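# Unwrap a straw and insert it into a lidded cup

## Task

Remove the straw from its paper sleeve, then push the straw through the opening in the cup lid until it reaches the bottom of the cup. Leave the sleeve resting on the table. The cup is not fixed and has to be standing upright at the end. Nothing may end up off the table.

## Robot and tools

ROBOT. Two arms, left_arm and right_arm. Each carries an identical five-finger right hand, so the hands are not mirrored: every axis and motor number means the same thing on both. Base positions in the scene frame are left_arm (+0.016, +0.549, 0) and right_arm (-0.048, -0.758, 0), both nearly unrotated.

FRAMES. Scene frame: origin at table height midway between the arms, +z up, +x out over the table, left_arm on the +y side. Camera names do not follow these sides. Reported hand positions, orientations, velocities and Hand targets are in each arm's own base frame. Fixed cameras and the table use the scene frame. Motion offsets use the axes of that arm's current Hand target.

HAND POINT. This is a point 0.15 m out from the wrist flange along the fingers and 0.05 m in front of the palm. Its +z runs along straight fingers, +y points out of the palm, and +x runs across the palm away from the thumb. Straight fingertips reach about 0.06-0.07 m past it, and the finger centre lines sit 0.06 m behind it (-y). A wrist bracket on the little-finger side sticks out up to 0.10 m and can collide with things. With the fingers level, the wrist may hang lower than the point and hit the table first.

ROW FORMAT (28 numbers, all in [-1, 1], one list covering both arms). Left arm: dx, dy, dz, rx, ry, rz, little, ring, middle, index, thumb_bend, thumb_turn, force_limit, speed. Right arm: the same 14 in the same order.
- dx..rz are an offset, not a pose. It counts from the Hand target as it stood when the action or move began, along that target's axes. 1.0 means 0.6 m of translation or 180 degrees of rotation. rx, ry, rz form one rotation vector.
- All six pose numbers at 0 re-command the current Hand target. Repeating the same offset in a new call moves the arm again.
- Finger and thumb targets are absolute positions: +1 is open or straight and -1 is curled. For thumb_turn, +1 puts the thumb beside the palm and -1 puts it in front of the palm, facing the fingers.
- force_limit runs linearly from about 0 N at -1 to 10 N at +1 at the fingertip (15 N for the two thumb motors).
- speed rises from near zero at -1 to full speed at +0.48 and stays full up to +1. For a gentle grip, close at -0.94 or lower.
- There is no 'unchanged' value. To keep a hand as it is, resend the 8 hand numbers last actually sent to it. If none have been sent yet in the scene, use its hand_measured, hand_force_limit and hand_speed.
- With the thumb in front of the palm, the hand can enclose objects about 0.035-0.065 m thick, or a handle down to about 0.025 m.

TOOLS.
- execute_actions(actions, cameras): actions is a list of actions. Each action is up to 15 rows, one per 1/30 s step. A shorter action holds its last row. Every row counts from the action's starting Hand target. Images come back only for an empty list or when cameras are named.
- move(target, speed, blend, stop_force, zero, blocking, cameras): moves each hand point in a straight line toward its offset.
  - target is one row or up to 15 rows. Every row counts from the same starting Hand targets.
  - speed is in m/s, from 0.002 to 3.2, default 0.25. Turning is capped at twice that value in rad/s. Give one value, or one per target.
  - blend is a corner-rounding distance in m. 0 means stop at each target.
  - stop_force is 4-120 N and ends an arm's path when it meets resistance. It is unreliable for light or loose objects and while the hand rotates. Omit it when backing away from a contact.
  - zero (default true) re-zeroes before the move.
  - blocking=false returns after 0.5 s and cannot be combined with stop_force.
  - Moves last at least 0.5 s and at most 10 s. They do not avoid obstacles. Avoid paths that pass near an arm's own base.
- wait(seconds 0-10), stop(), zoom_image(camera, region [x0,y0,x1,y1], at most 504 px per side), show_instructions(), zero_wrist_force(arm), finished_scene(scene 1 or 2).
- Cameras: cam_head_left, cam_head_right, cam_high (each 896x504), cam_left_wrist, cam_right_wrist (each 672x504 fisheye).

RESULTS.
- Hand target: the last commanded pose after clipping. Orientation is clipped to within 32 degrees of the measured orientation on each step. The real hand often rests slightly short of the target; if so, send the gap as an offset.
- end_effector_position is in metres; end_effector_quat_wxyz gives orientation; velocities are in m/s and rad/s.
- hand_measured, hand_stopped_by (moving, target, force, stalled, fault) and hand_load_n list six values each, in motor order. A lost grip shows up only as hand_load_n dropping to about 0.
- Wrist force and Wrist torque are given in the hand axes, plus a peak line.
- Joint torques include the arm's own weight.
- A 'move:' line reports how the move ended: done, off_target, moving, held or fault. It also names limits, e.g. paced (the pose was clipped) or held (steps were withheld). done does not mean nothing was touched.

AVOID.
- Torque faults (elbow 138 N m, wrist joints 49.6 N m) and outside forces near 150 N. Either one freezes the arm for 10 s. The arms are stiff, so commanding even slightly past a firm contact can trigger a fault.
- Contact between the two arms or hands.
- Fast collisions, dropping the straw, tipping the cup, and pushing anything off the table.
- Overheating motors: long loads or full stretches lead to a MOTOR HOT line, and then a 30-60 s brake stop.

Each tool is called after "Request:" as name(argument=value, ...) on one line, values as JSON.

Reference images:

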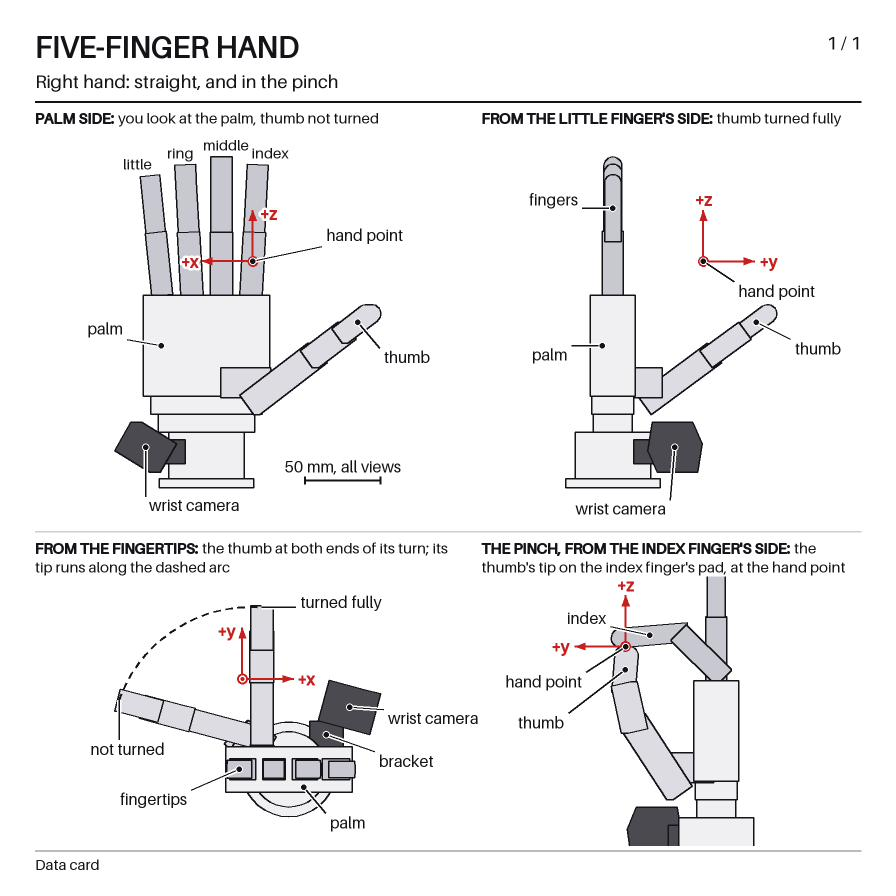

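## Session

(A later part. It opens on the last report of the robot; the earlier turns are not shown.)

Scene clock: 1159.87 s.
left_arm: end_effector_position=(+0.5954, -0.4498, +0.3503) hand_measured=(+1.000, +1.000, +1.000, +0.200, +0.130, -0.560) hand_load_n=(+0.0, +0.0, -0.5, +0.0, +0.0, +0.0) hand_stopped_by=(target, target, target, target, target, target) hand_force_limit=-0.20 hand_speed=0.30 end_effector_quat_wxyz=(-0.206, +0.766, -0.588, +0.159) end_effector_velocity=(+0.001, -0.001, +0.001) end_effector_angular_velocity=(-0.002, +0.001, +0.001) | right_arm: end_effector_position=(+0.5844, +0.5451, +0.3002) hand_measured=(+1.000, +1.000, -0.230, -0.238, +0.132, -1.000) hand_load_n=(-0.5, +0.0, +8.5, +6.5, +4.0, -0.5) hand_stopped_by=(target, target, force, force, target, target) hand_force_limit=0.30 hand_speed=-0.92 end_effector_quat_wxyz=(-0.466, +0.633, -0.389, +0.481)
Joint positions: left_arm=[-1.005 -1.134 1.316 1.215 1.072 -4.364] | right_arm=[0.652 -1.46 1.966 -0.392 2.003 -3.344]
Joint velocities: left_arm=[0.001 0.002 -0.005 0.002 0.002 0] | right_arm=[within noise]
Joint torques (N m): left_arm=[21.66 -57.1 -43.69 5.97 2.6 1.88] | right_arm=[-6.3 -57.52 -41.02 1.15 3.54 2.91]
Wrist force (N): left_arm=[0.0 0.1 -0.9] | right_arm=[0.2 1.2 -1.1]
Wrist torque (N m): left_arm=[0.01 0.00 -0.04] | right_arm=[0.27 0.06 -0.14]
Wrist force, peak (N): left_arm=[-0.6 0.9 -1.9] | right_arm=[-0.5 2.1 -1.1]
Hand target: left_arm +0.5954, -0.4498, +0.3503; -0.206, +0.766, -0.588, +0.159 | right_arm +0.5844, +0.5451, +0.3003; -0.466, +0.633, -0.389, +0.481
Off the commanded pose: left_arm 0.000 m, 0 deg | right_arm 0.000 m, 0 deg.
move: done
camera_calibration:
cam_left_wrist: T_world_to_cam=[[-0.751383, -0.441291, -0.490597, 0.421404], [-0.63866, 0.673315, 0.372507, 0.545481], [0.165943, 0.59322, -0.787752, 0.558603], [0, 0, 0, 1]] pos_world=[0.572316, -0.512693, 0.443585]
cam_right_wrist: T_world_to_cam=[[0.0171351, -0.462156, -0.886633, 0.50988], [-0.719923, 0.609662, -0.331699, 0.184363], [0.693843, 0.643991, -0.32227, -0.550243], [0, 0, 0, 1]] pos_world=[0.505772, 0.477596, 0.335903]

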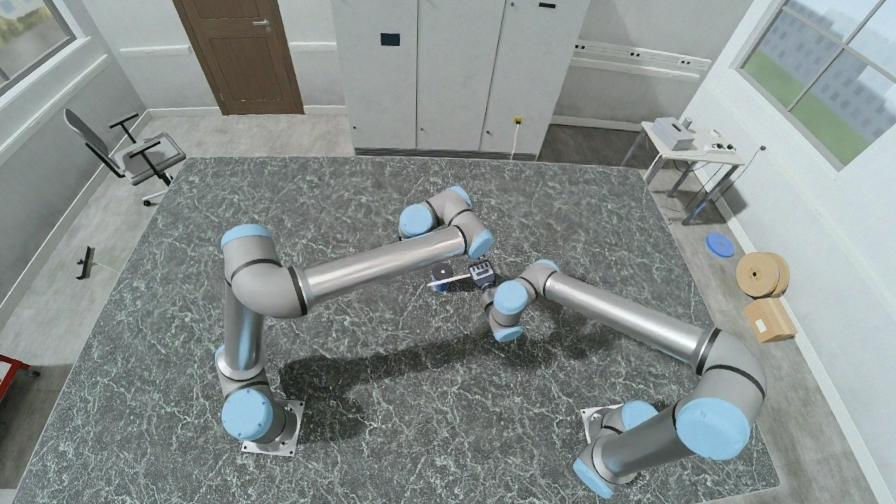

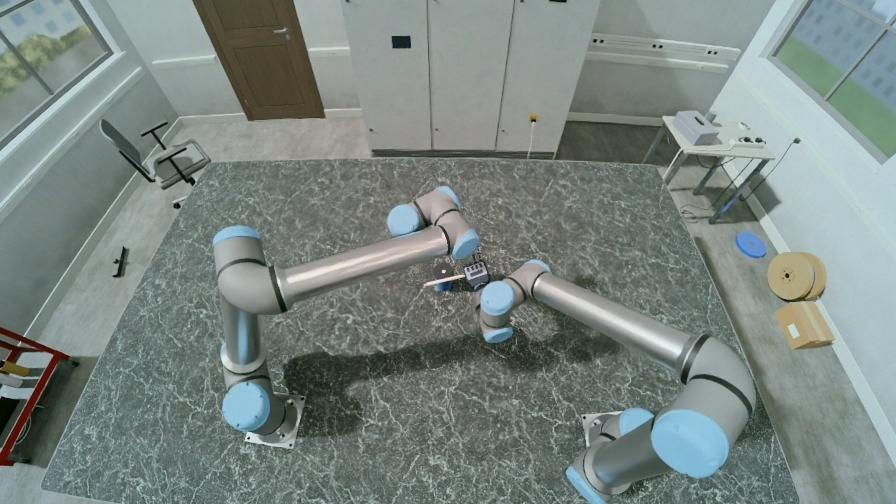

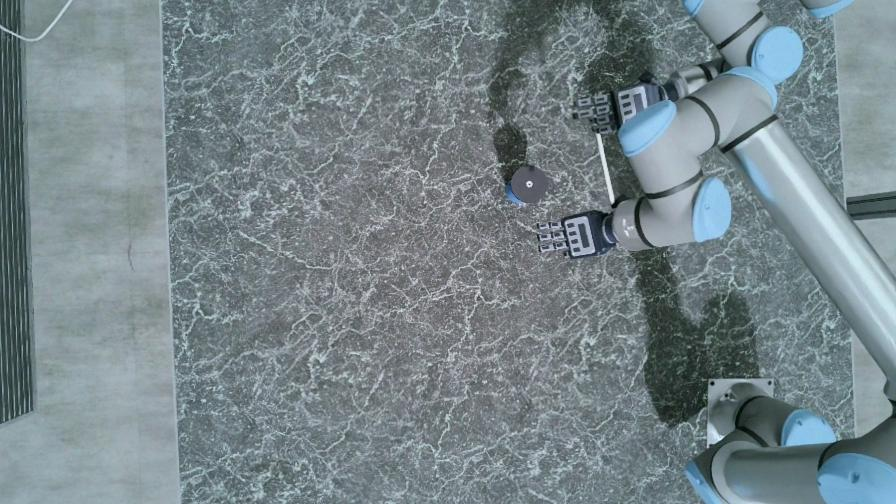

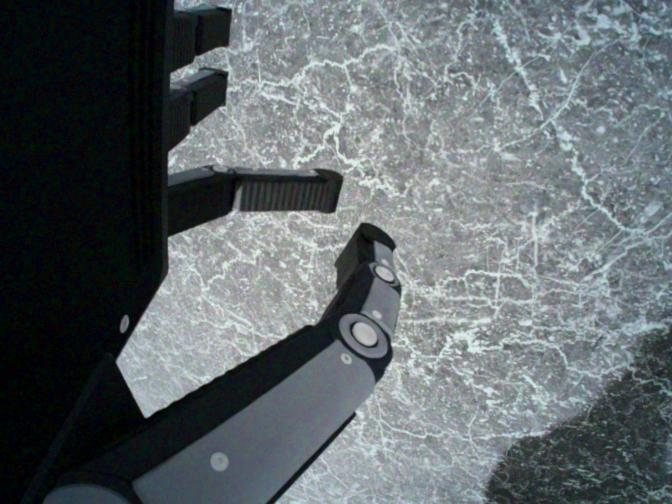

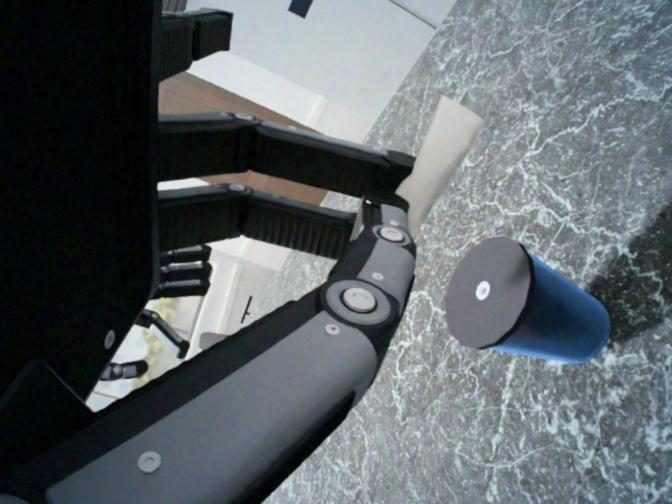

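Request:
move(target=[0.1400,0.1167,0.005,0,0,0,1,1,1,0.2,0.13,-0.56,-0.2,0.3,0,0,0,0,0,0,1,1,-0.45,-0.45,0.13,-1,0.3,-0.92], speed=0.12, cameras=["cam_left_wrist", "cam_high", "cam_head_left"])

Scene clock: 1216.30 s.
left_arm: end_effector_position=(+0.5678, -0.5242, +0.3212) hand_measured=(+1.000, +1.000, +1.000, +0.200, +0.130, -0.560) hand_load_n=(+0.0, +0.0, +0.0, +0.0, +0.0, +0.0) hand_stopped_by=(target, target, target, target, target, target) hand_force_limit=-0.20 hand_speed=0.30 end_effector_quat_wxyz=(-0.206, +0.766, -0.588, +0.159) | right_arm: end_effector_position=(+0.5844, +0.5451, +0.3003) hand_measured=(+1.000, +1.000, -0.230, -0.238, +0.132, -1.000) hand_load_n=(+0.0, +0.0, +8.5, +6.5, +4.0, -1.0) hand_stopped_by=(target, target, force, force, target, target) hand_force_limit=0.30 hand_speed=-0.92 end_effector_quat_wxyz=(-0.466, +0.633, -0.389, +0.481)
Joint positions: left_arm=[-1.09 -1.061 1.269 1.236 1.06 -4.459] | right_arm=[0.652 -1.46 1.966 -0.392 2.003 -3.344]
Joint torques (N m): left_arm=[22.8 -91.07 -31.14 0.62 2.14 1.38] | right_arm=[-9.99 -57.43 -41.08 1.11 3.25 2.83]
Wrist force (N): left_arm=[0.3 0.6 -0.5] | right_arm=[0.0 1.3 -1.3]
Wrist torque (N m): left_arm=[0.17 -0.10 0.02] | right_arm=[0.28 0.09 -0.16]
Wrist force, peak (N): left_arm=[3.3 4.1 -0.5] | right_arm=[0.3 1.5 -1.3]
Hand target: left_arm +0.5679, -0.5240, +0.3213; -0.206, +0.766, -0.588, +0.159 (not the last commanded pose) | right_arm +0.5844, +0.5451, +0.3003; -0.466, +0.633, -0.389, +0.481
Off the commanded pose: left_arm 0.025 m, 0 deg | right_arm 0.000 m, 0 deg.
move: held (left_arm; a check stopped the path); limits=held
pose unreachable (left arm): on one or more control steps of this call, first in action 0 (counted from 0), this arm could not follow its commanded pose, so it was not sent that pose on those steps. It may still have moved: this result reports where it is.
cause: moving toward the commanded pose would bring a part of the arm too close to another arm (a part of this arm just beyond joint 3 (elbow) and a part of the right arm just beyond its joint 4 (wrist 1), along the way the arms are being sent, or toward where that arm still pushes).
camera_calibration:
cam_left_wrist: T_world_to_cam=[[-0.751573, -0.441135, -0.490446, 0.353694], [-0.638409, 0.673579, 0.372458, 0.588856], [0.16605, 0.593035, -0.787869, 0.584414], [0, 0, 0, 1]] pos_world=[0.544716, -0.587192, 0.414585]
Images, in order (width x height): cam_head_left 896x504, cam_high 896x504, cam_left_wrist 672x504.

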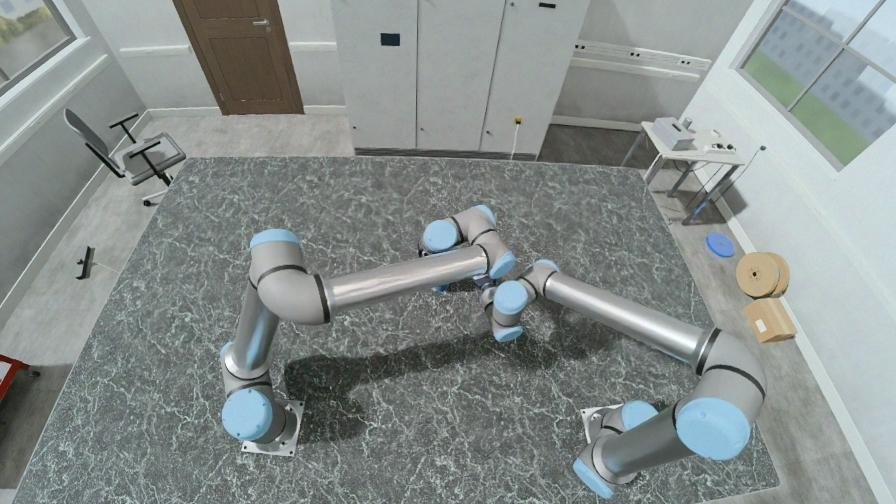

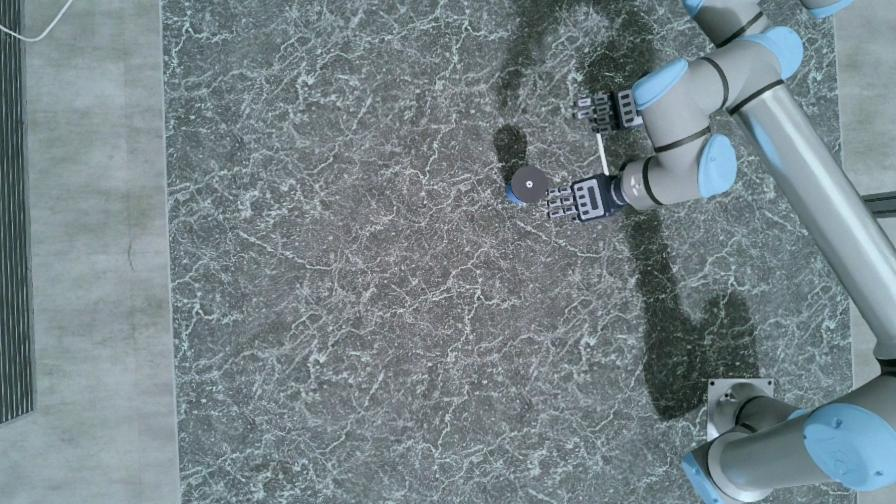

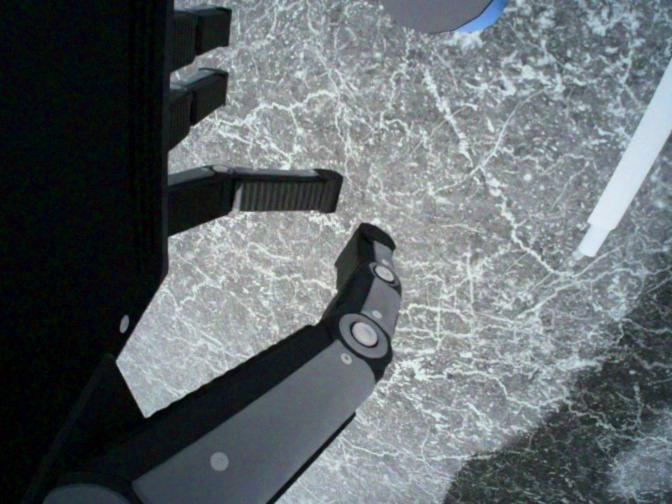

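Request:
move(target=[0,0,0,-0.1389,0,0,1,1,1,0.2,0.13,-0.56,-0.2,0.3,0,0,0,0.2148,0.0563,-0.0114,1,1,-0.45,-0.45,0.13,-1,0.3,-0.92], speed=0.25, cameras=["cam_left_wrist", "cam_right_wrist", "cam_head_left", "cam_head_right"])

Scene clock: 1271.83 s.
left_arm: end_effector_position=(+0.5679, -0.5240, +0.3213) hand_measured=(+1.000, +1.000, +1.000, +0.200, +0.130, -0.560) hand_load_n=(+0.0, +0.0, +0.0, +0.0, +0.0, +0.0) hand_stopped_by=(target, target, target, target, target, target) hand_force_limit=-0.20 hand_speed=0.30 end_effector_quat_wxyz=(-0.035, +0.792, -0.609, +0.028) | right_arm: end_effector_position=(+0.5844, +0.5451, +0.3003) hand_measured=(+1.000, +1.000, -0.230, -0.238, +0.132, -1.000) hand_load_n=(+0.0, +0.0, +8.5, +6.0, +4.0, -0.5) hand_stopped_by=(target, target, force, force, target, target) hand_force_limit=0.30 hand_speed=-0.92 end_effector_quat_wxyz=(+0.604, -0.406, +0.236, -0.644)
Joint positions: left_arm=[-0.942 -0.955 1.103 1.39 1.488 -4.343] | right_arm=[0.652 -1.309 2.276 -1.604 1.919 -3.68]
Joint torques (N m): left_arm=[21.34 -71.47 -44.65 6.35 2.58 1.81] | right_arm=[-11.97 -37.7 -19.27 -4.82 -3.34 -3.36]
Wrist force (N): left_arm=[0.1 0.2 0.3] | right_arm=[-0.7 0.5 -1.8]
Wrist torque (N m): left_arm=[0.01 -0.12 -0.03] | right_arm=[0.15 0.29 0.04]
Wrist force, peak (N): left_arm=[-0.2 1.0 -0.9] | right_arm=[-0.8 0.9 -2.3]
Hand target: left_arm +0.5679, -0.5240, +0.3213; -0.035, +0.792, -0.609, +0.028 | right_arm +0.5844, +0.5451, +0.3003; +0.604, -0.406, +0.236, -0.644
Off the commanded pose: left_arm 0.000 m, 0 deg | right_arm 0.000 m, 0 deg.
move: done
camera_calibration:
cam_left_wrist: T_world_to_cam=[[-0.87601, -0.473912, -0.0895248, 0.278627], [-0.445903, 0.725103, 0.524782, 0.457452], [-0.183786, 0.499634, -0.846516, 0.752835], [0, 0, 0, 1]] pos_world=[0.58642, -0.575797, 0.422168]
cam_right_wrist: T_world_to_cam=[[0.593038, -0.365584, -0.717395, 0.0699314], [-0.368892, 0.668605, -0.645667, 0.0413755], [0.715699, 0.647546, 0.261647, -0.740284], [0, 0, 0, 1]] pos_world=[0.503611, 0.47727, 0.270576]
Images, in order (width x height): cam_head_left 896x504, cam_head_right 896x504, cam_left_wrist 672x504, cam_right_wrist 672x504.

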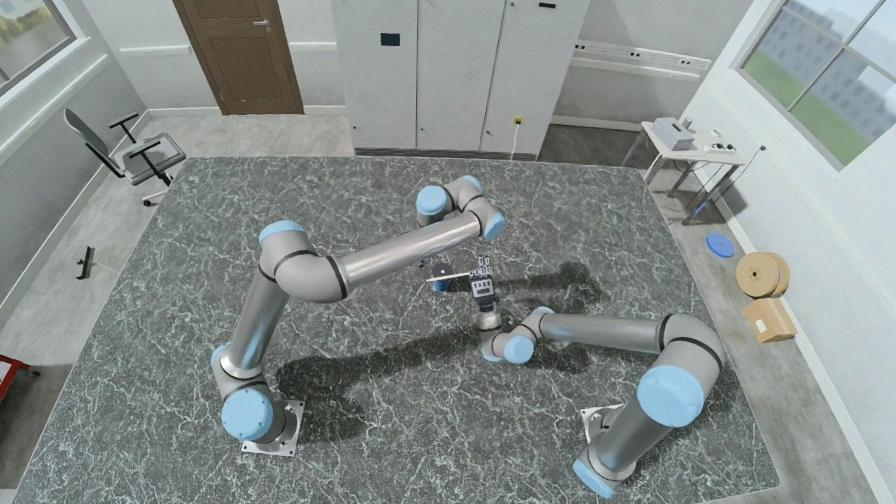

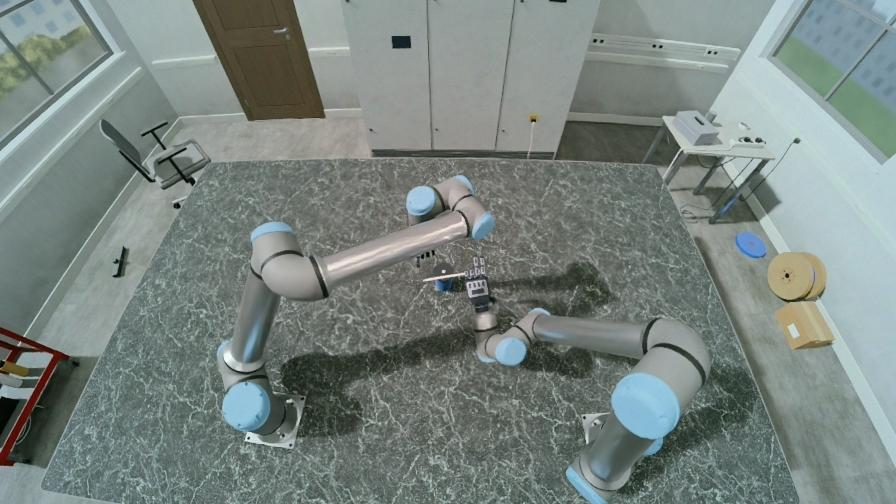

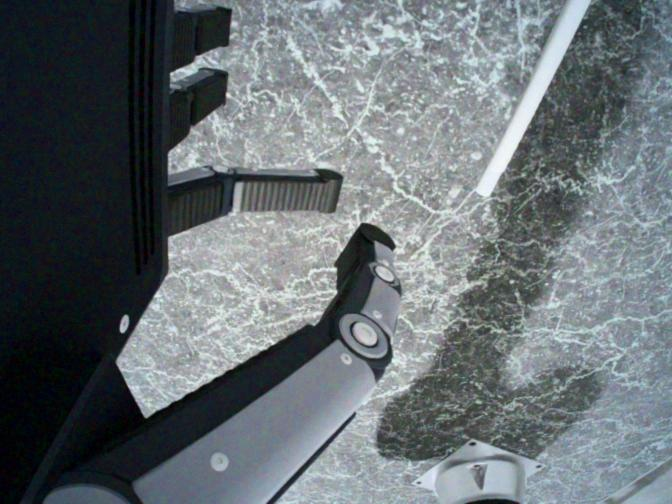

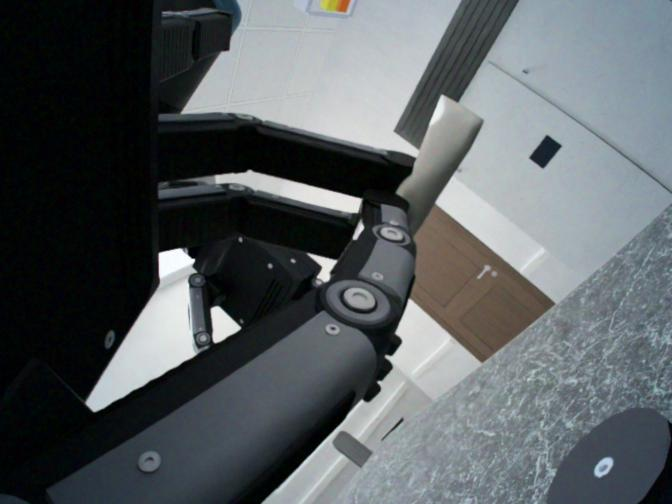

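Request:
zoom_image(camera="cam_left_wrist", region=[440, 60, 600, 220])

Request:
zoom_image(camera="cam_head_left", region=[400, 240, 500, 310])

Request:
zoom_image(camera="cam_head_right", region=[400, 240, 500, 310])

Scaled by 3.150 from the camera's 672x504 image, which has a finer 960x720 frame.

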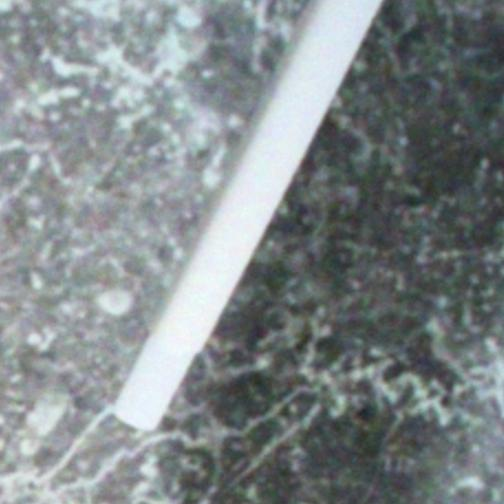

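Scaled by 5.040 from the camera's 896x504 image, which has a finer 1280x720 frame.

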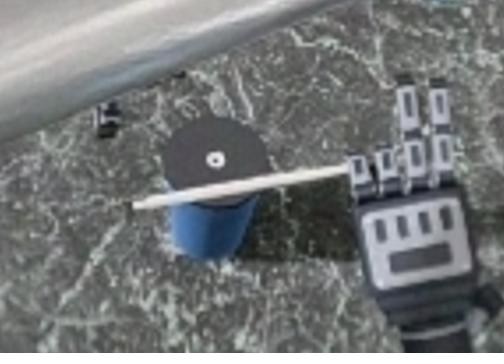

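Scaled by 5.040 from the camera's 896x504 image, which has a finer 1280x720 frame.

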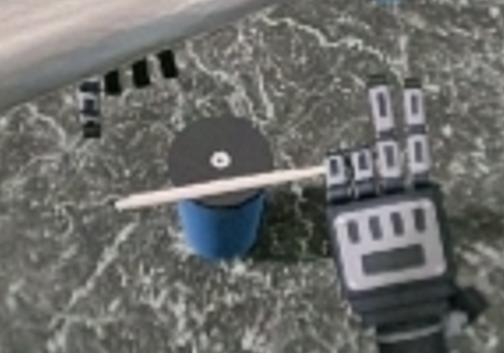

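Request:
move(target=[0.0233,0.0433,0.0358,0,0,0,1,1,1,0.2,0.13,-0.56,-0.2,0.3,0,0,0,0,0,0,1,1,-0.45,-0.45,0.13,-1,0.3,-0.92], speed=0.08, cameras=["cam_left_wrist"])

Scene clock: 1364.10 s.
left_arm: end_effector_position=(+0.5485, -0.5435, +0.2978) hand_measured=(+1.000, +1.000, +1.000, +0.200, +0.130, -0.560) hand_load_n=(+0.0, +0.0, +0.0, +0.0, +0.0, +0.0) hand_stopped_by=(target, target, target, target, target, target) hand_force_limit=-0.20 hand_speed=0.30 end_effector_quat_wxyz=(-0.035, +0.792, -0.609, +0.028) end_effector_velocity=(-0.001, -0.001, -0.002) end_effector_angular_velocity=(-0.001, -0.001, +0.000) | right_arm: end_effector_position=(+0.5844, +0.5451, +0.3003) hand_measured=(+1.000, +1.000, -0.230, -0.238, +0.132, -1.000) hand_load_n=(+0.0, +0.0, +9.0, +6.0, +4.0, -0.5) hand_stopped_by=(target, target, force, force, target, target) hand_force_limit=0.30 hand_speed=-0.92 end_effector_quat_wxyz=(+0.604, -0.406, +0.236, -0.644)
Joint positions: left_arm=[-0.976 -0.95 1.137 1.354 1.487 -4.377] | right_arm=[0.652 -1.309 2.276 -1.604 1.919 -3.68]
Joint velocities: left_arm=[-0.002 0 0.003 -0.005 0 -0.002] | right_arm=[within noise]
Joint torques (N m): left_arm=[-18.21 -73.4 -31.31 0.99 -2.99 -1.53] | right_arm=[-12 -38.08 -19.04 -5.62 -3.59 -3.18]
Wrist force (N): left_arm=[-0.2 -0.1 0.1] | right_arm=[-0.3 0.6 -2.2]
Wrist torque (N m): left_arm=[0.01 -0.02 0.12] | right_arm=[0.18 0.25 0.07]
Wrist force, peak (N): left_arm=[-0.8 -0.9 -0.4] | right_arm=[-0.8 0.9 -2.2]
Hand target: left_arm +0.5484, -0.5437, +0.2976; -0.035, +0.792, -0.609, +0.028 | right_arm +0.5844, +0.5451, +0.3003; +0.604, -0.406, +0.236, -0.644
Off the commanded pose: left_arm 0.000 m, 0 deg | right_arm 0.000 m, 0 deg.
move: done
camera_calibration:
cam_left_wrist: T_world_to_cam=[[-0.87601, -0.473912, -0.0895248, 0.25024], [-0.445903, 0.725103, 0.524782, 0.475346], [-0.183786, 0.499634, -0.846516, 0.739169], [0, 0, 0, 1]] pos_world=[0.56702, -0.595397, 0.398668]
Images, in order (width x height): cam_left_wrist 672x504.

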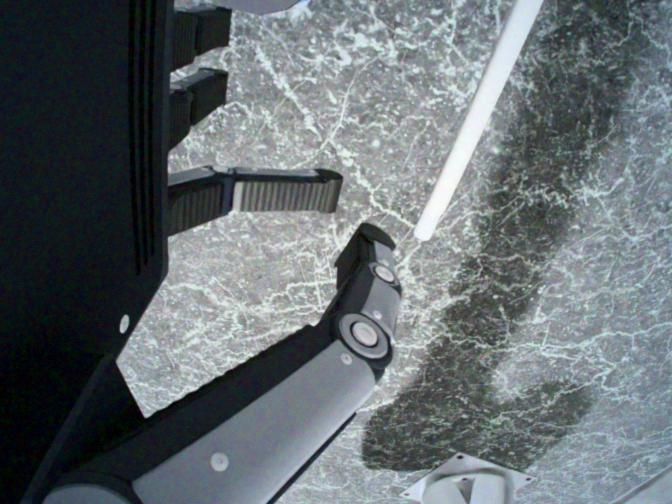

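Request:
move(target=[0,0.0383,0.0100,0,0,0,1,1,1,0.2,0.13,-0.56,-0.2,0.3,0,0,0,0,0,0,1,1,-0.45,-0.45,0.13,-1,0.3,-0.92], speed=0.05, stop_force=4, cameras=["cam_left_wrist"])

Scene clock: 1421.53 s.
left_arm: end_effector_position=(+0.5268, -0.5495, +0.2896) hand_measured=(+1.000, +1.000, +1.000, +0.200, +0.130, -0.560) hand_load_n=(+0.0, +0.0, +0.0, +0.0, +0.0, +0.0) hand_stopped_by=(target, target, target, target, target, target) hand_force_limit=-0.20 hand_speed=0.30 end_effector_quat_wxyz=(-0.035, +0.792, -0.609, +0.028) | right_arm: end_effector_position=(+0.5844, +0.5451, +0.3003) hand_measured=(+1.000, +1.000, -0.230, -0.238, +0.132, -1.000) hand_load_n=(+0.0, +0.0, +8.5, +6.0, +4.0, -0.5) hand_stopped_by=(target, target, force, force, target, target) hand_force_limit=0.30 hand_speed=-0.92 end_effector_quat_wxyz=(+0.604, -0.406, +0.236, -0.644)
Joint positions: left_arm=[-1.003 -0.967 1.18 1.33 1.486 -4.404] | right_arm=[0.652 -1.309 2.276 -1.604 1.919 -3.68]
Joint torques (N m): left_arm=[-19.4 -94.02 -30.83 1.01 -3.02 -2] | right_arm=[-12.08 -37.14 -19.06 -5.64 -3.37 -3.18]
Wrist force (N): left_arm=[-0.1 0.2 -0.4] | right_arm=[-0.5 0.6 -2.0]
Wrist torque (N m): left_arm=[0.12 0.01 0.13] | right_arm=[0.20 0.27 0.06]
Wrist force, peak (N): left_arm=[-0.9 0.3 -0.4] | right_arm=[-0.8 0.9 -2.3]
Hand target: left_arm +0.5268, -0.5495, +0.2896; -0.035, +0.792, -0.609, +0.028 | right_arm +0.5844, +0.5451, +0.3003; +0.604, -0.406, +0.236, -0.644
Off the commanded pose: left_arm 0.000 m, 0 deg | right_arm 0.000 m, 0 deg.
move: done
camera_calibration:
cam_left_wrist: T_world_to_cam=[[-0.87601, -0.473912, -0.0895248, 0.227701], [-0.445903, 0.725103, 0.524782, 0.474251], [-0.183786, 0.499634, -0.846516, 0.731187], [0, 0, 0, 1]] pos_world=[0.54532, -0.601297, 0.390468]
Images, in order (width x height): cam_left_wrist 672x504.

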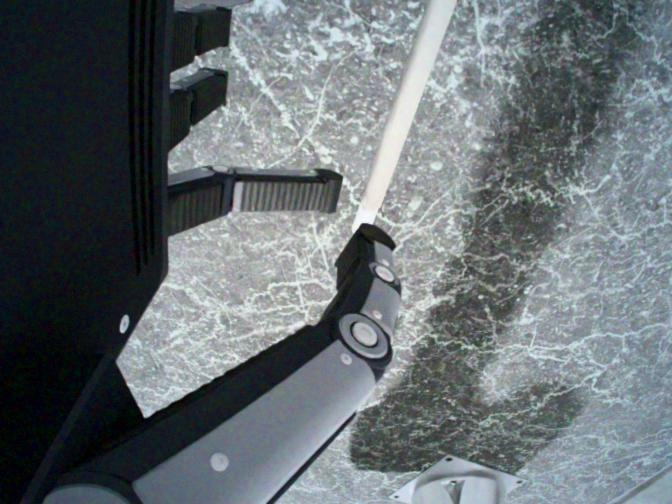

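Request:
move(target=[0,0,0,0,0,0,1,1,1,-0.4,0.13,-0.56,-0.4,-0.92,0,0,0,0,0,0,1,1,-0.45,-0.45,0.13,-1,0.3,-0.92], cameras=["cam_left_wrist"])

Scene clock: 1446.70 s.
left_arm: end_effector_position=(+0.5268, -0.5495, +0.2896) hand_measured=(+1.000, +1.000, +1.000, -0.240, +0.130, -0.560) hand_load_n=(+0.0, +0.0, +0.0, +4.0, +0.5, +0.0) hand_stopped_by=(target, target, target, force, target, target) hand_force_limit=-0.40 hand_speed=-0.92 end_effector_quat_wxyz=(-0.035, +0.792, -0.609, +0.028) | right_arm: end_effector_position=(+0.5844, +0.5451, +0.3003) hand_measured=(+1.000, +1.000, -0.230, -0.238, +0.132, -1.000) hand_load_n=(+0.0, +0.0, +4.5, +4.0, +3.0, -0.5) hand_stopped_by=(target, target, force, force, target, target) hand_force_limit=0.30 hand_speed=-0.92 end_effector_quat_wxyz=(+0.604, -0.406, +0.236, -0.644)
Joint positions: left_arm=[-1.003 -0.967 1.18 1.33 1.486 -4.404] | right_arm=[0.652 -1.309 2.276 -1.604 1.919 -3.68]
Joint torques (N m): left_arm=[-18.22 -94.76 -31.62 1.31 -2.62 -1.98] | right_arm=[-11.99 -37.76 -18.95 -5.54 -3.29 -3.19]
Wrist force (N): left_arm=[-0.4 0.3 0.0] | right_arm=[-0.4 0.7 -1.9]
Wrist torque (N m): left_arm=[0.14 0.04 0.12] | right_arm=[0.19 0.24 0.08]
Wrist force, peak (N): left_arm=[-0.5 0.8 -0.4] | right_arm=[-0.5 0.7 -2.3]
Hand target: left_arm +0.5268, -0.5495, +0.2896; -0.035, +0.792, -0.609, +0.028 | right_arm +0.5844, +0.5451, +0.3003; +0.604, -0.406, +0.236, -0.644
Off the commanded pose: left_arm 0.000 m, 0 deg | right_arm 0.000 m, 0 deg.
move: done
camera_calibration:
cam_left_wrist: T_world_to_cam=[[-0.87601, -0.473912, -0.0895248, 0.227701], [-0.445903, 0.725103, 0.524782, 0.474251], [-0.183786, 0.499634, -0.846516, 0.731187], [0, 0, 0, 1]] pos_world=[0.54532, -0.601297, 0.390468]
Images, in order (width x height): cam_left_wrist 672x504.

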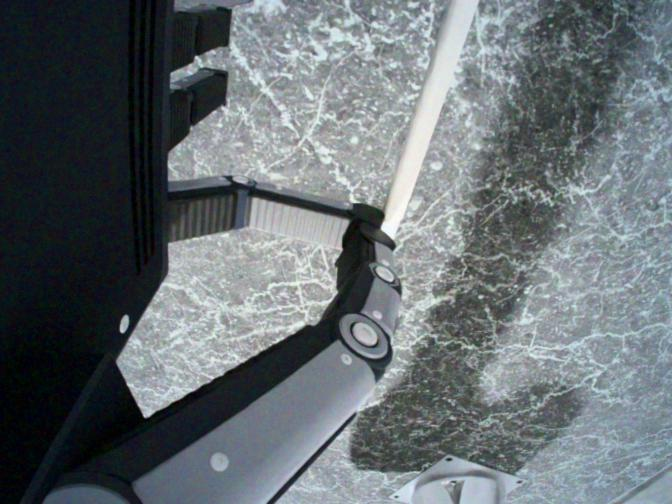

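Request:
move(target=[[0,0,0,0,0,0,1,1,1,0.3,0.13,-0.56,-0.4,-0.5,0,0,0,0,0,0,1,1,-0.45,-0.45,0.13,-1,0.3,-0.92],[0,-0.0417,0,0,0,0,1,1,1,0.3,0.0,-0.56,-0.4,0.0,0,0,0,0,0,0,1,1,-0.45,-0.45,0.13,-1,0.3,-0.92]], speed=0.08, cameras=["cam_left_wrist", "cam_right_wrist", "cam_head_left", "cam_head_right"])

Scene clock: 1472.67 s.
left_arm: end_effector_position=(+0.5509, -0.5430, +0.2918) hand_measured=(+1.000, +1.000, +1.000, +0.300, +0.000, -0.560) hand_load_n=(+0.0, +0.0, +0.0, +0.0, +0.5, +0.0) hand_stopped_by=(target, target, target, target, target, target) hand_force_limit=-0.40 hand_speed=0.00 end_effector_quat_wxyz=(-0.035, +0.792, -0.609, +0.028) | right_arm: end_effector_position=(+0.5844, +0.5451, +0.3003) hand_measured=(+1.000, +1.000, -0.230, -0.238, +0.132, -1.000) hand_load_n=(+0.5, +0.0, +4.5, +4.5, +3.0, -0.5) hand_stopped_by=(target, target, force, force, target, target) hand_force_limit=0.30 hand_speed=-0.92 end_effector_quat_wxyz=(+0.604, -0.406, +0.236, -0.644)
Joint positions: left_arm=[-0.973 -0.946 1.14 1.346 1.487 -4.374] | right_arm=[0.652 -1.309 2.276 -1.604 1.919 -3.68]
Joint torques (N m): left_arm=[22.86 -73.03 -44.57 6.24 2.37 2.02] | right_arm=[-11.67 -37.54 -19.68 -5.57 -3.24 -3.08]
Wrist force (N): left_arm=[-0.7 0.1 -0.3] | right_arm=[-0.5 0.6 -2.2]
Wrist torque (N m): left_arm=[0.06 0.08 -0.04] | right_arm=[0.17 0.27 0.06]
Wrist force, peak (N): left_arm=[-1.2 0.6 0.0] | right_arm=[-0.5 0.7 -2.3]
Hand target: left_arm +0.5509, -0.5430, +0.2918; -0.035, +0.792, -0.609, +0.028 | right_arm +0.5844, +0.5451, +0.3003; +0.604, -0.406, +0.236, -0.644
Off the commanded pose: left_arm 0.000 m, 0 deg | right_arm 0.000 m, 0 deg.
move: done
camera_calibration:
cam_left_wrist: T_world_to_cam=[[-0.87601, -0.473912, -0.0895248, 0.251955], [-0.445903, 0.725103, 0.524782, 0.479158], [-0.183786, 0.499634, -0.846516, 0.734263], [0, 0, 0, 1]] pos_world=[0.56932, -0.594897, 0.392668]
cam_right_wrist: T_world_to_cam=[[0.593184, -0.365572, -0.71728, 0.0698211], [-0.368728, 0.668645, -0.645719, 0.0412881], [0.715662, 0.647512, 0.261833, -0.740299], [0, 0, 0, 1]] pos_world=[0.503611, 0.47727, 0.270576]
Images, in order (width x height): cam_head_left 896x504, cam_head_right 896x504, cam_left_wrist 672x504, cam_right_wrist 672x504.

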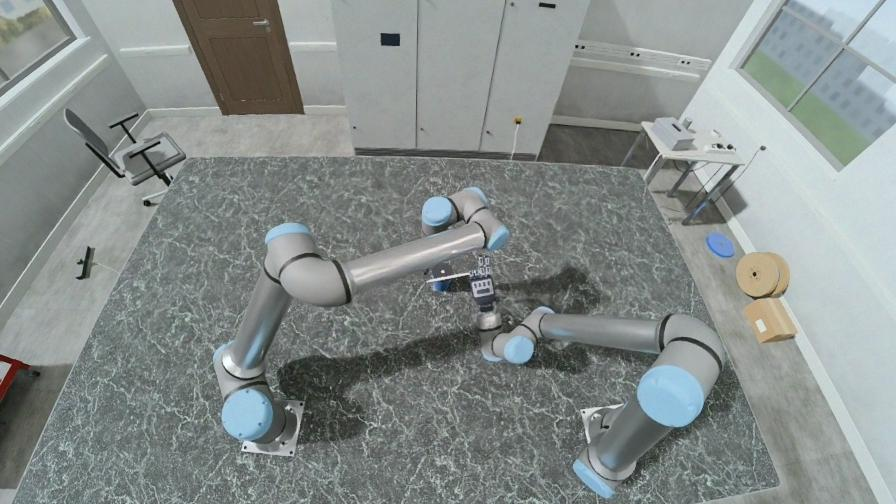

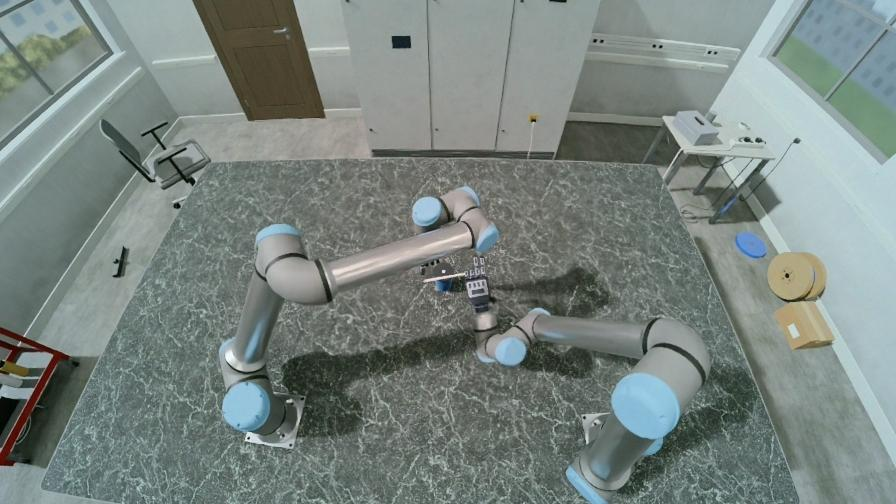

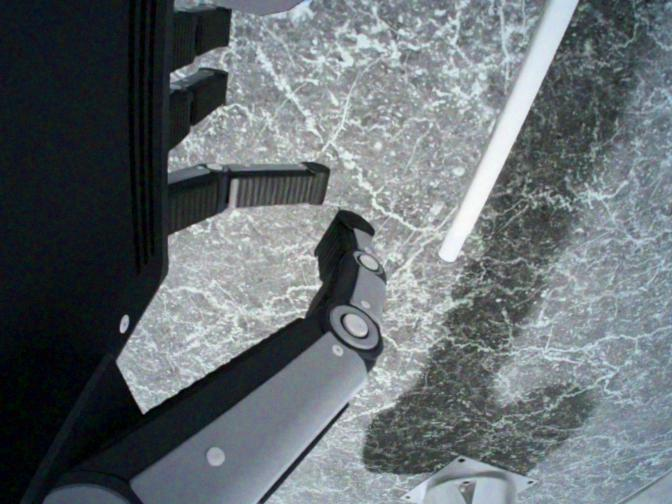

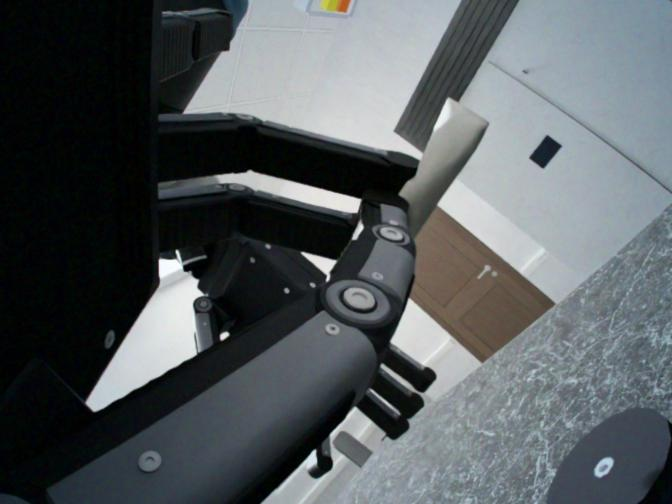

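Request:
move(target=[[-0.001,0.0,-0.0125,0,0,0,1,1,1,0.3,0.0,-0.56,-0.4,0.0,0,0,0,0,0,0,1,1,-0.45,-0.45,0.13,-1,0.3,-0.92],[-0.001,0.0557,-0.0125,0,0,0,1,1,1,0.3,0.0,-0.56,-0.4,0.0,0,0,0,0,0,0,1,1,-0.45,-0.45,0.13,-1,0.3,-0.92]], speed=0.06, blend=[0.005, 0], cameras=["cam_left_wrist"])

Scene clock: 1507.23 s.
left_arm: end_effector_position=(+0.5181, -0.5511, +0.2963) hand_measured=(+1.000, +1.000, +1.000, +0.300, +0.000, -0.560) hand_load_n=(+0.0, +0.0, +0.0, +0.0, +0.0, +0.0) hand_stopped_by=(target, target, target, target, target, target) hand_force_limit=-0.40 hand_speed=0.00 end_effector_quat_wxyz=(-0.035, +0.792, -0.609, +0.028) end_effector_velocity=(-0.002, +0.000, -0.001) end_effector_angular_velocity=(+0.001, +0.000, -0.001) | right_arm: end_effector_position=(+0.5844, +0.5451, +0.3003) hand_measured=(+1.000, +1.000, -0.230, -0.238, +0.132, -1.000) hand_load_n=(+0.0, +0.0, +4.5, +4.5, +3.5, -0.5) hand_stopped_by=(target, target, force, force, target, target) hand_force_limit=0.30 hand_speed=-0.92 end_effector_quat_wxyz=(+0.604, -0.406, +0.236, -0.644)
Joint positions: left_arm=[-1.014 -0.979 1.186 1.336 1.486 -4.415] | right_arm=[0.652 -1.309 2.276 -1.604 1.919 -3.68]
Joint velocities: left_arm=[-0.003 -0.002 0.005 -0.002 0 -0.002] | right_arm=[within noise]
Joint torques (N m): left_arm=[-14.35 -91.71 -29.27 1.47 -3.31 -2.08] | right_arm=[-12.01 -38.42 -20.69 -5.5 -3.04 -3.12]
Wrist force (N): left_arm=[0.1 0.3 -0.4] | right_arm=[-0.5 0.8 -2.0]
Wrist torque (N m): left_arm=[0.14 -0.03 0.14] | right_arm=[0.19 0.27 0.06]
Wrist force, peak (N): left_arm=[-0.8 -1.0 -0.2] | right_arm=[-0.5 0.7 -2.3]
Hand target: left_arm +0.5179, -0.5512, +0.2963; -0.035, +0.792, -0.609, +0.028 | right_arm +0.5844, +0.5451, +0.3003; +0.604, -0.406, +0.236, -0.644
Off the commanded pose: left_arm 0.000 m, 0 deg | right_arm 0.000 m, 0 deg.
move: done; blend cut to 0.0038 m at target 1
camera_calibration:
cam_left_wrist: T_world_to_cam=[[-0.87601, -0.473912, -0.0895248, 0.219874], [-0.445903, 0.725103, 0.524782, 0.468088], [-0.183786, 0.499634, -0.846516, 0.736109], [0, 0, 0, 1]] pos_world=[0.53662, -0.602997, 0.397168]
Images, in order (width x height): cam_left_wrist 672x504.

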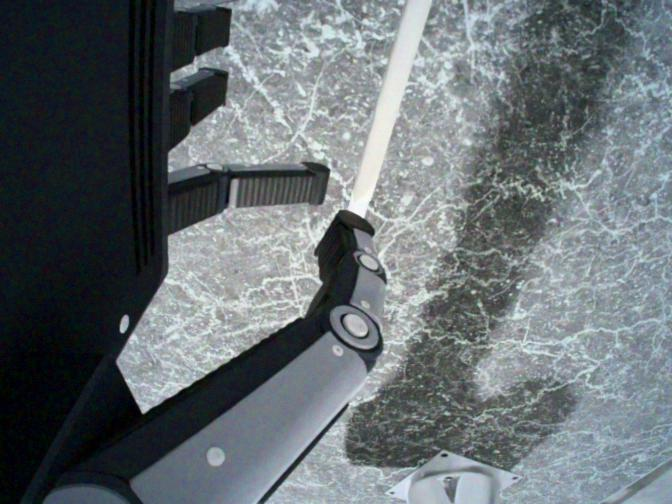

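Request:
move(target=[0,0,0,0,0,0,1,1,1,-0.3,0.0,-0.56,-0.4,-0.92,0,0,0,0,0,0,1,1,-0.45,-0.45,0.13,-1,0.3,-0.92], cameras=["cam_left_wrist"])

Request:
zoom_image(camera="cam_left_wrist", region=[280, 130, 460, 290])

Scene clock: 1519.83 s.
left_arm: end_effector_position=(+0.5179, -0.5512, +0.2963) hand_measured=(+1.000, +1.000, +1.000, -0.222, +0.000, -0.560) hand_load_n=(+0.0, +0.0, +0.0, +4.5, +0.5, +0.0) hand_stopped_by=(target, target, target, force, target, target) hand_force_limit=-0.40 hand_speed=-0.92 end_effector_quat_wxyz=(-0.035, +0.792, -0.609, +0.028) | right_arm: end_effector_position=(+0.5844, +0.5451, +0.3003) hand_measured=(+1.000, +1.000, -0.230, -0.238, +0.130, -1.000) hand_load_n=(+0.0, +0.0, +2.5, +1.5, +1.5, +0.0) hand_stopped_by=(target, target, force, force, target, target) hand_force_limit=0.30 hand_speed=-0.92 end_effector_quat_wxyz=(+0.604, -0.406, +0.236, -0.644)
Joint positions: left_arm=[-1.014 -0.979 1.187 1.336 1.486 -4.415] | right_arm=[0.652 -1.309 2.276 -1.604 1.919 -3.68]
Joint torques (N m): left_arm=[-18.31 -93.9 -31.69 0.91 -2.77 -1.92] | right_arm=[-10.49 -39.77 -20.19 -5.44 -2.73 -3.06]
Wrist force (N): left_arm=[-0.1 0.4 -0.2] | right_arm=[-0.6 0.5 -2.0]
Wrist torque (N m): left_arm=[0.15 0.01 0.13] | right_arm=[0.17 0.28 0.05]
Wrist force, peak (N): left_arm=[-0.5 0.7 -0.6] | right_arm=[-0.3 0.9 -2.4]
Hand target: left_arm +0.5179, -0.5512, +0.2963; -0.035, +0.792, -0.609, +0.028 | right_arm +0.5844, +0.5451, +0.3003; +0.604, -0.406, +0.236, -0.644
Off the commanded pose: left_arm 0.000 m, 0 deg | right_arm 0.000 m, 0 deg.
move: done
camera_calibration:
cam_left_wrist: T_world_to_cam=[[-0.87601, -0.473912, -0.0895248, 0.219698], [-0.445903, 0.725103, 0.524782, 0.467999], [-0.183786, 0.499634, -0.846516, 0.736073], [0, 0, 0, 1]] pos_world=[0.53642, -0.602997, 0.397168]
Images, in order (width x height): cam_left_wrist 672x504.

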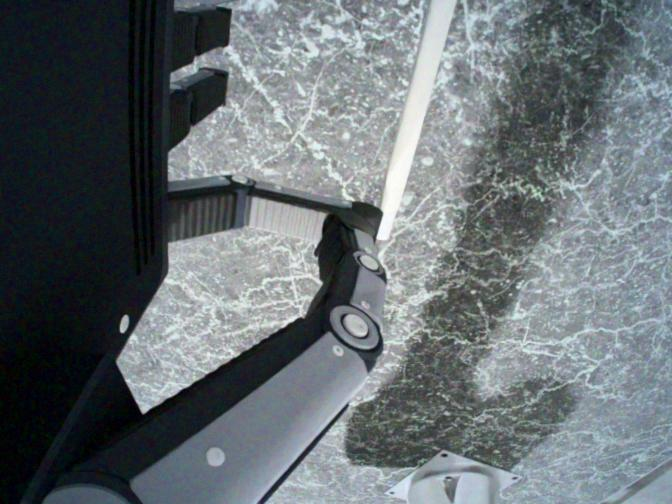

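Scaled by 2.800 from the camera's 672x504 image, which has a finer 960x720 frame.

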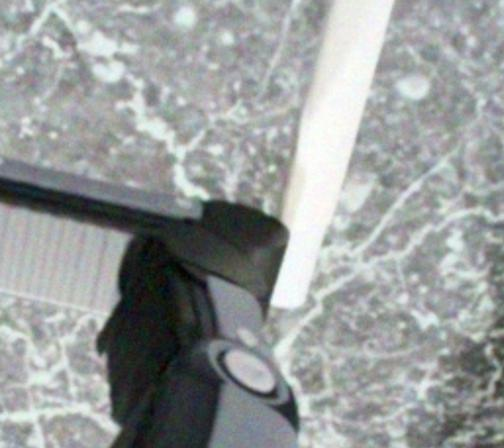

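Request:
move(target=[[0,0,0,0,0,0,1,1,1,0.35,0.0,-0.56,-0.4,-0.5,0,0,0,0,0,0,1,1,-0.45,-0.45,0.13,-1,0.3,-0.92],[0,-0.0417,0.01,0,0,0,1,1,1,0.35,-0.08,-0.56,-0.4,0.0,0,0,0,0,0,0,1,1,-0.45,-0.45,0.13,-1,0.3,-0.92]], speed=0.08, cameras=["cam_left_wrist"])

Scene clock: 1556.57 s.
left_arm: end_effector_position=(+0.5425, -0.5446, +0.2926) hand_measured=(+1.000, +1.000, +1.000, +0.350, -0.080, -0.560) hand_load_n=(+0.0, +0.0, +0.0, +0.0, +0.0, +0.0) hand_stopped_by=(target, target, target, target, target, target) hand_force_limit=-0.40 hand_speed=0.00 end_effector_quat_wxyz=(-0.035, +0.792, -0.609, +0.028) | right_arm: end_effector_position=(+0.5844, +0.5451, +0.3003) hand_measured=(+1.000, +1.000, -0.230, -0.238, +0.130, -1.000) hand_load_n=(+0.0, +0.0, +0.0, +0.0, +0.0, +0.0) hand_stopped_by=(target, target, force, force, target, target) hand_force_limit=0.30 hand_speed=-0.92 end_effector_quat_wxyz=(+0.604, -0.406, +0.236, -0.644)
Joint positions: left_arm=[-0.983 -0.955 1.154 1.342 1.487 -4.384] | right_arm=[0.652 -1.309 2.276 -1.604 1.919 -3.68]
Joint torques (N m): left_arm=[22.23 -70.99 -44.68 6.19 2.2 1.85] | right_arm=[-11.12 -39.6 -20.96 -5.56 -2.34 -3.24]
Wrist force (N): left_arm=[-0.5 0.1 -0.2] | right_arm=[-0.4 0.4 -2.0]
Wrist torque (N m): left_arm=[0.06 0.06 -0.02] | right_arm=[0.17 0.28 0.06]
Wrist force, peak (N): left_arm=[-0.3 0.9 -0.8] | right_arm=[-0.7 0.8 -2.2]
Hand target: left_arm +0.5425, -0.5446, +0.2926; -0.035, +0.792, -0.609, +0.028 | right_arm +0.5844, +0.5451, +0.3003; +0.604, -0.406, +0.236, -0.644
Off the commanded pose: left_arm 0.000 m, 0 deg | right_arm 0.000 m, 0 deg.
move: done
camera_calibration:
cam_left_wrist: T_world_to_cam=[[-0.87601, -0.473912, -0.0895248, 0.243997], [-0.445903, 0.725103, 0.524782, 0.476197], [-0.183786, 0.499634, -0.846516, 0.734214], [0, 0, 0, 1]] pos_world=[0.56102, -0.596497, 0.393468]
Images, in order (width x height): cam_left_wrist 672x504.

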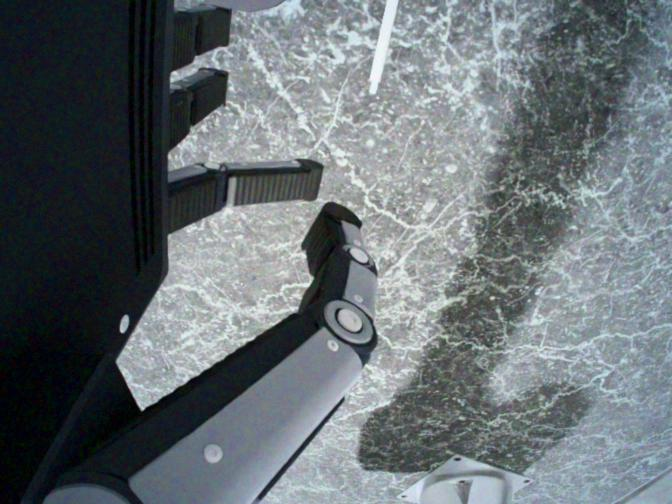

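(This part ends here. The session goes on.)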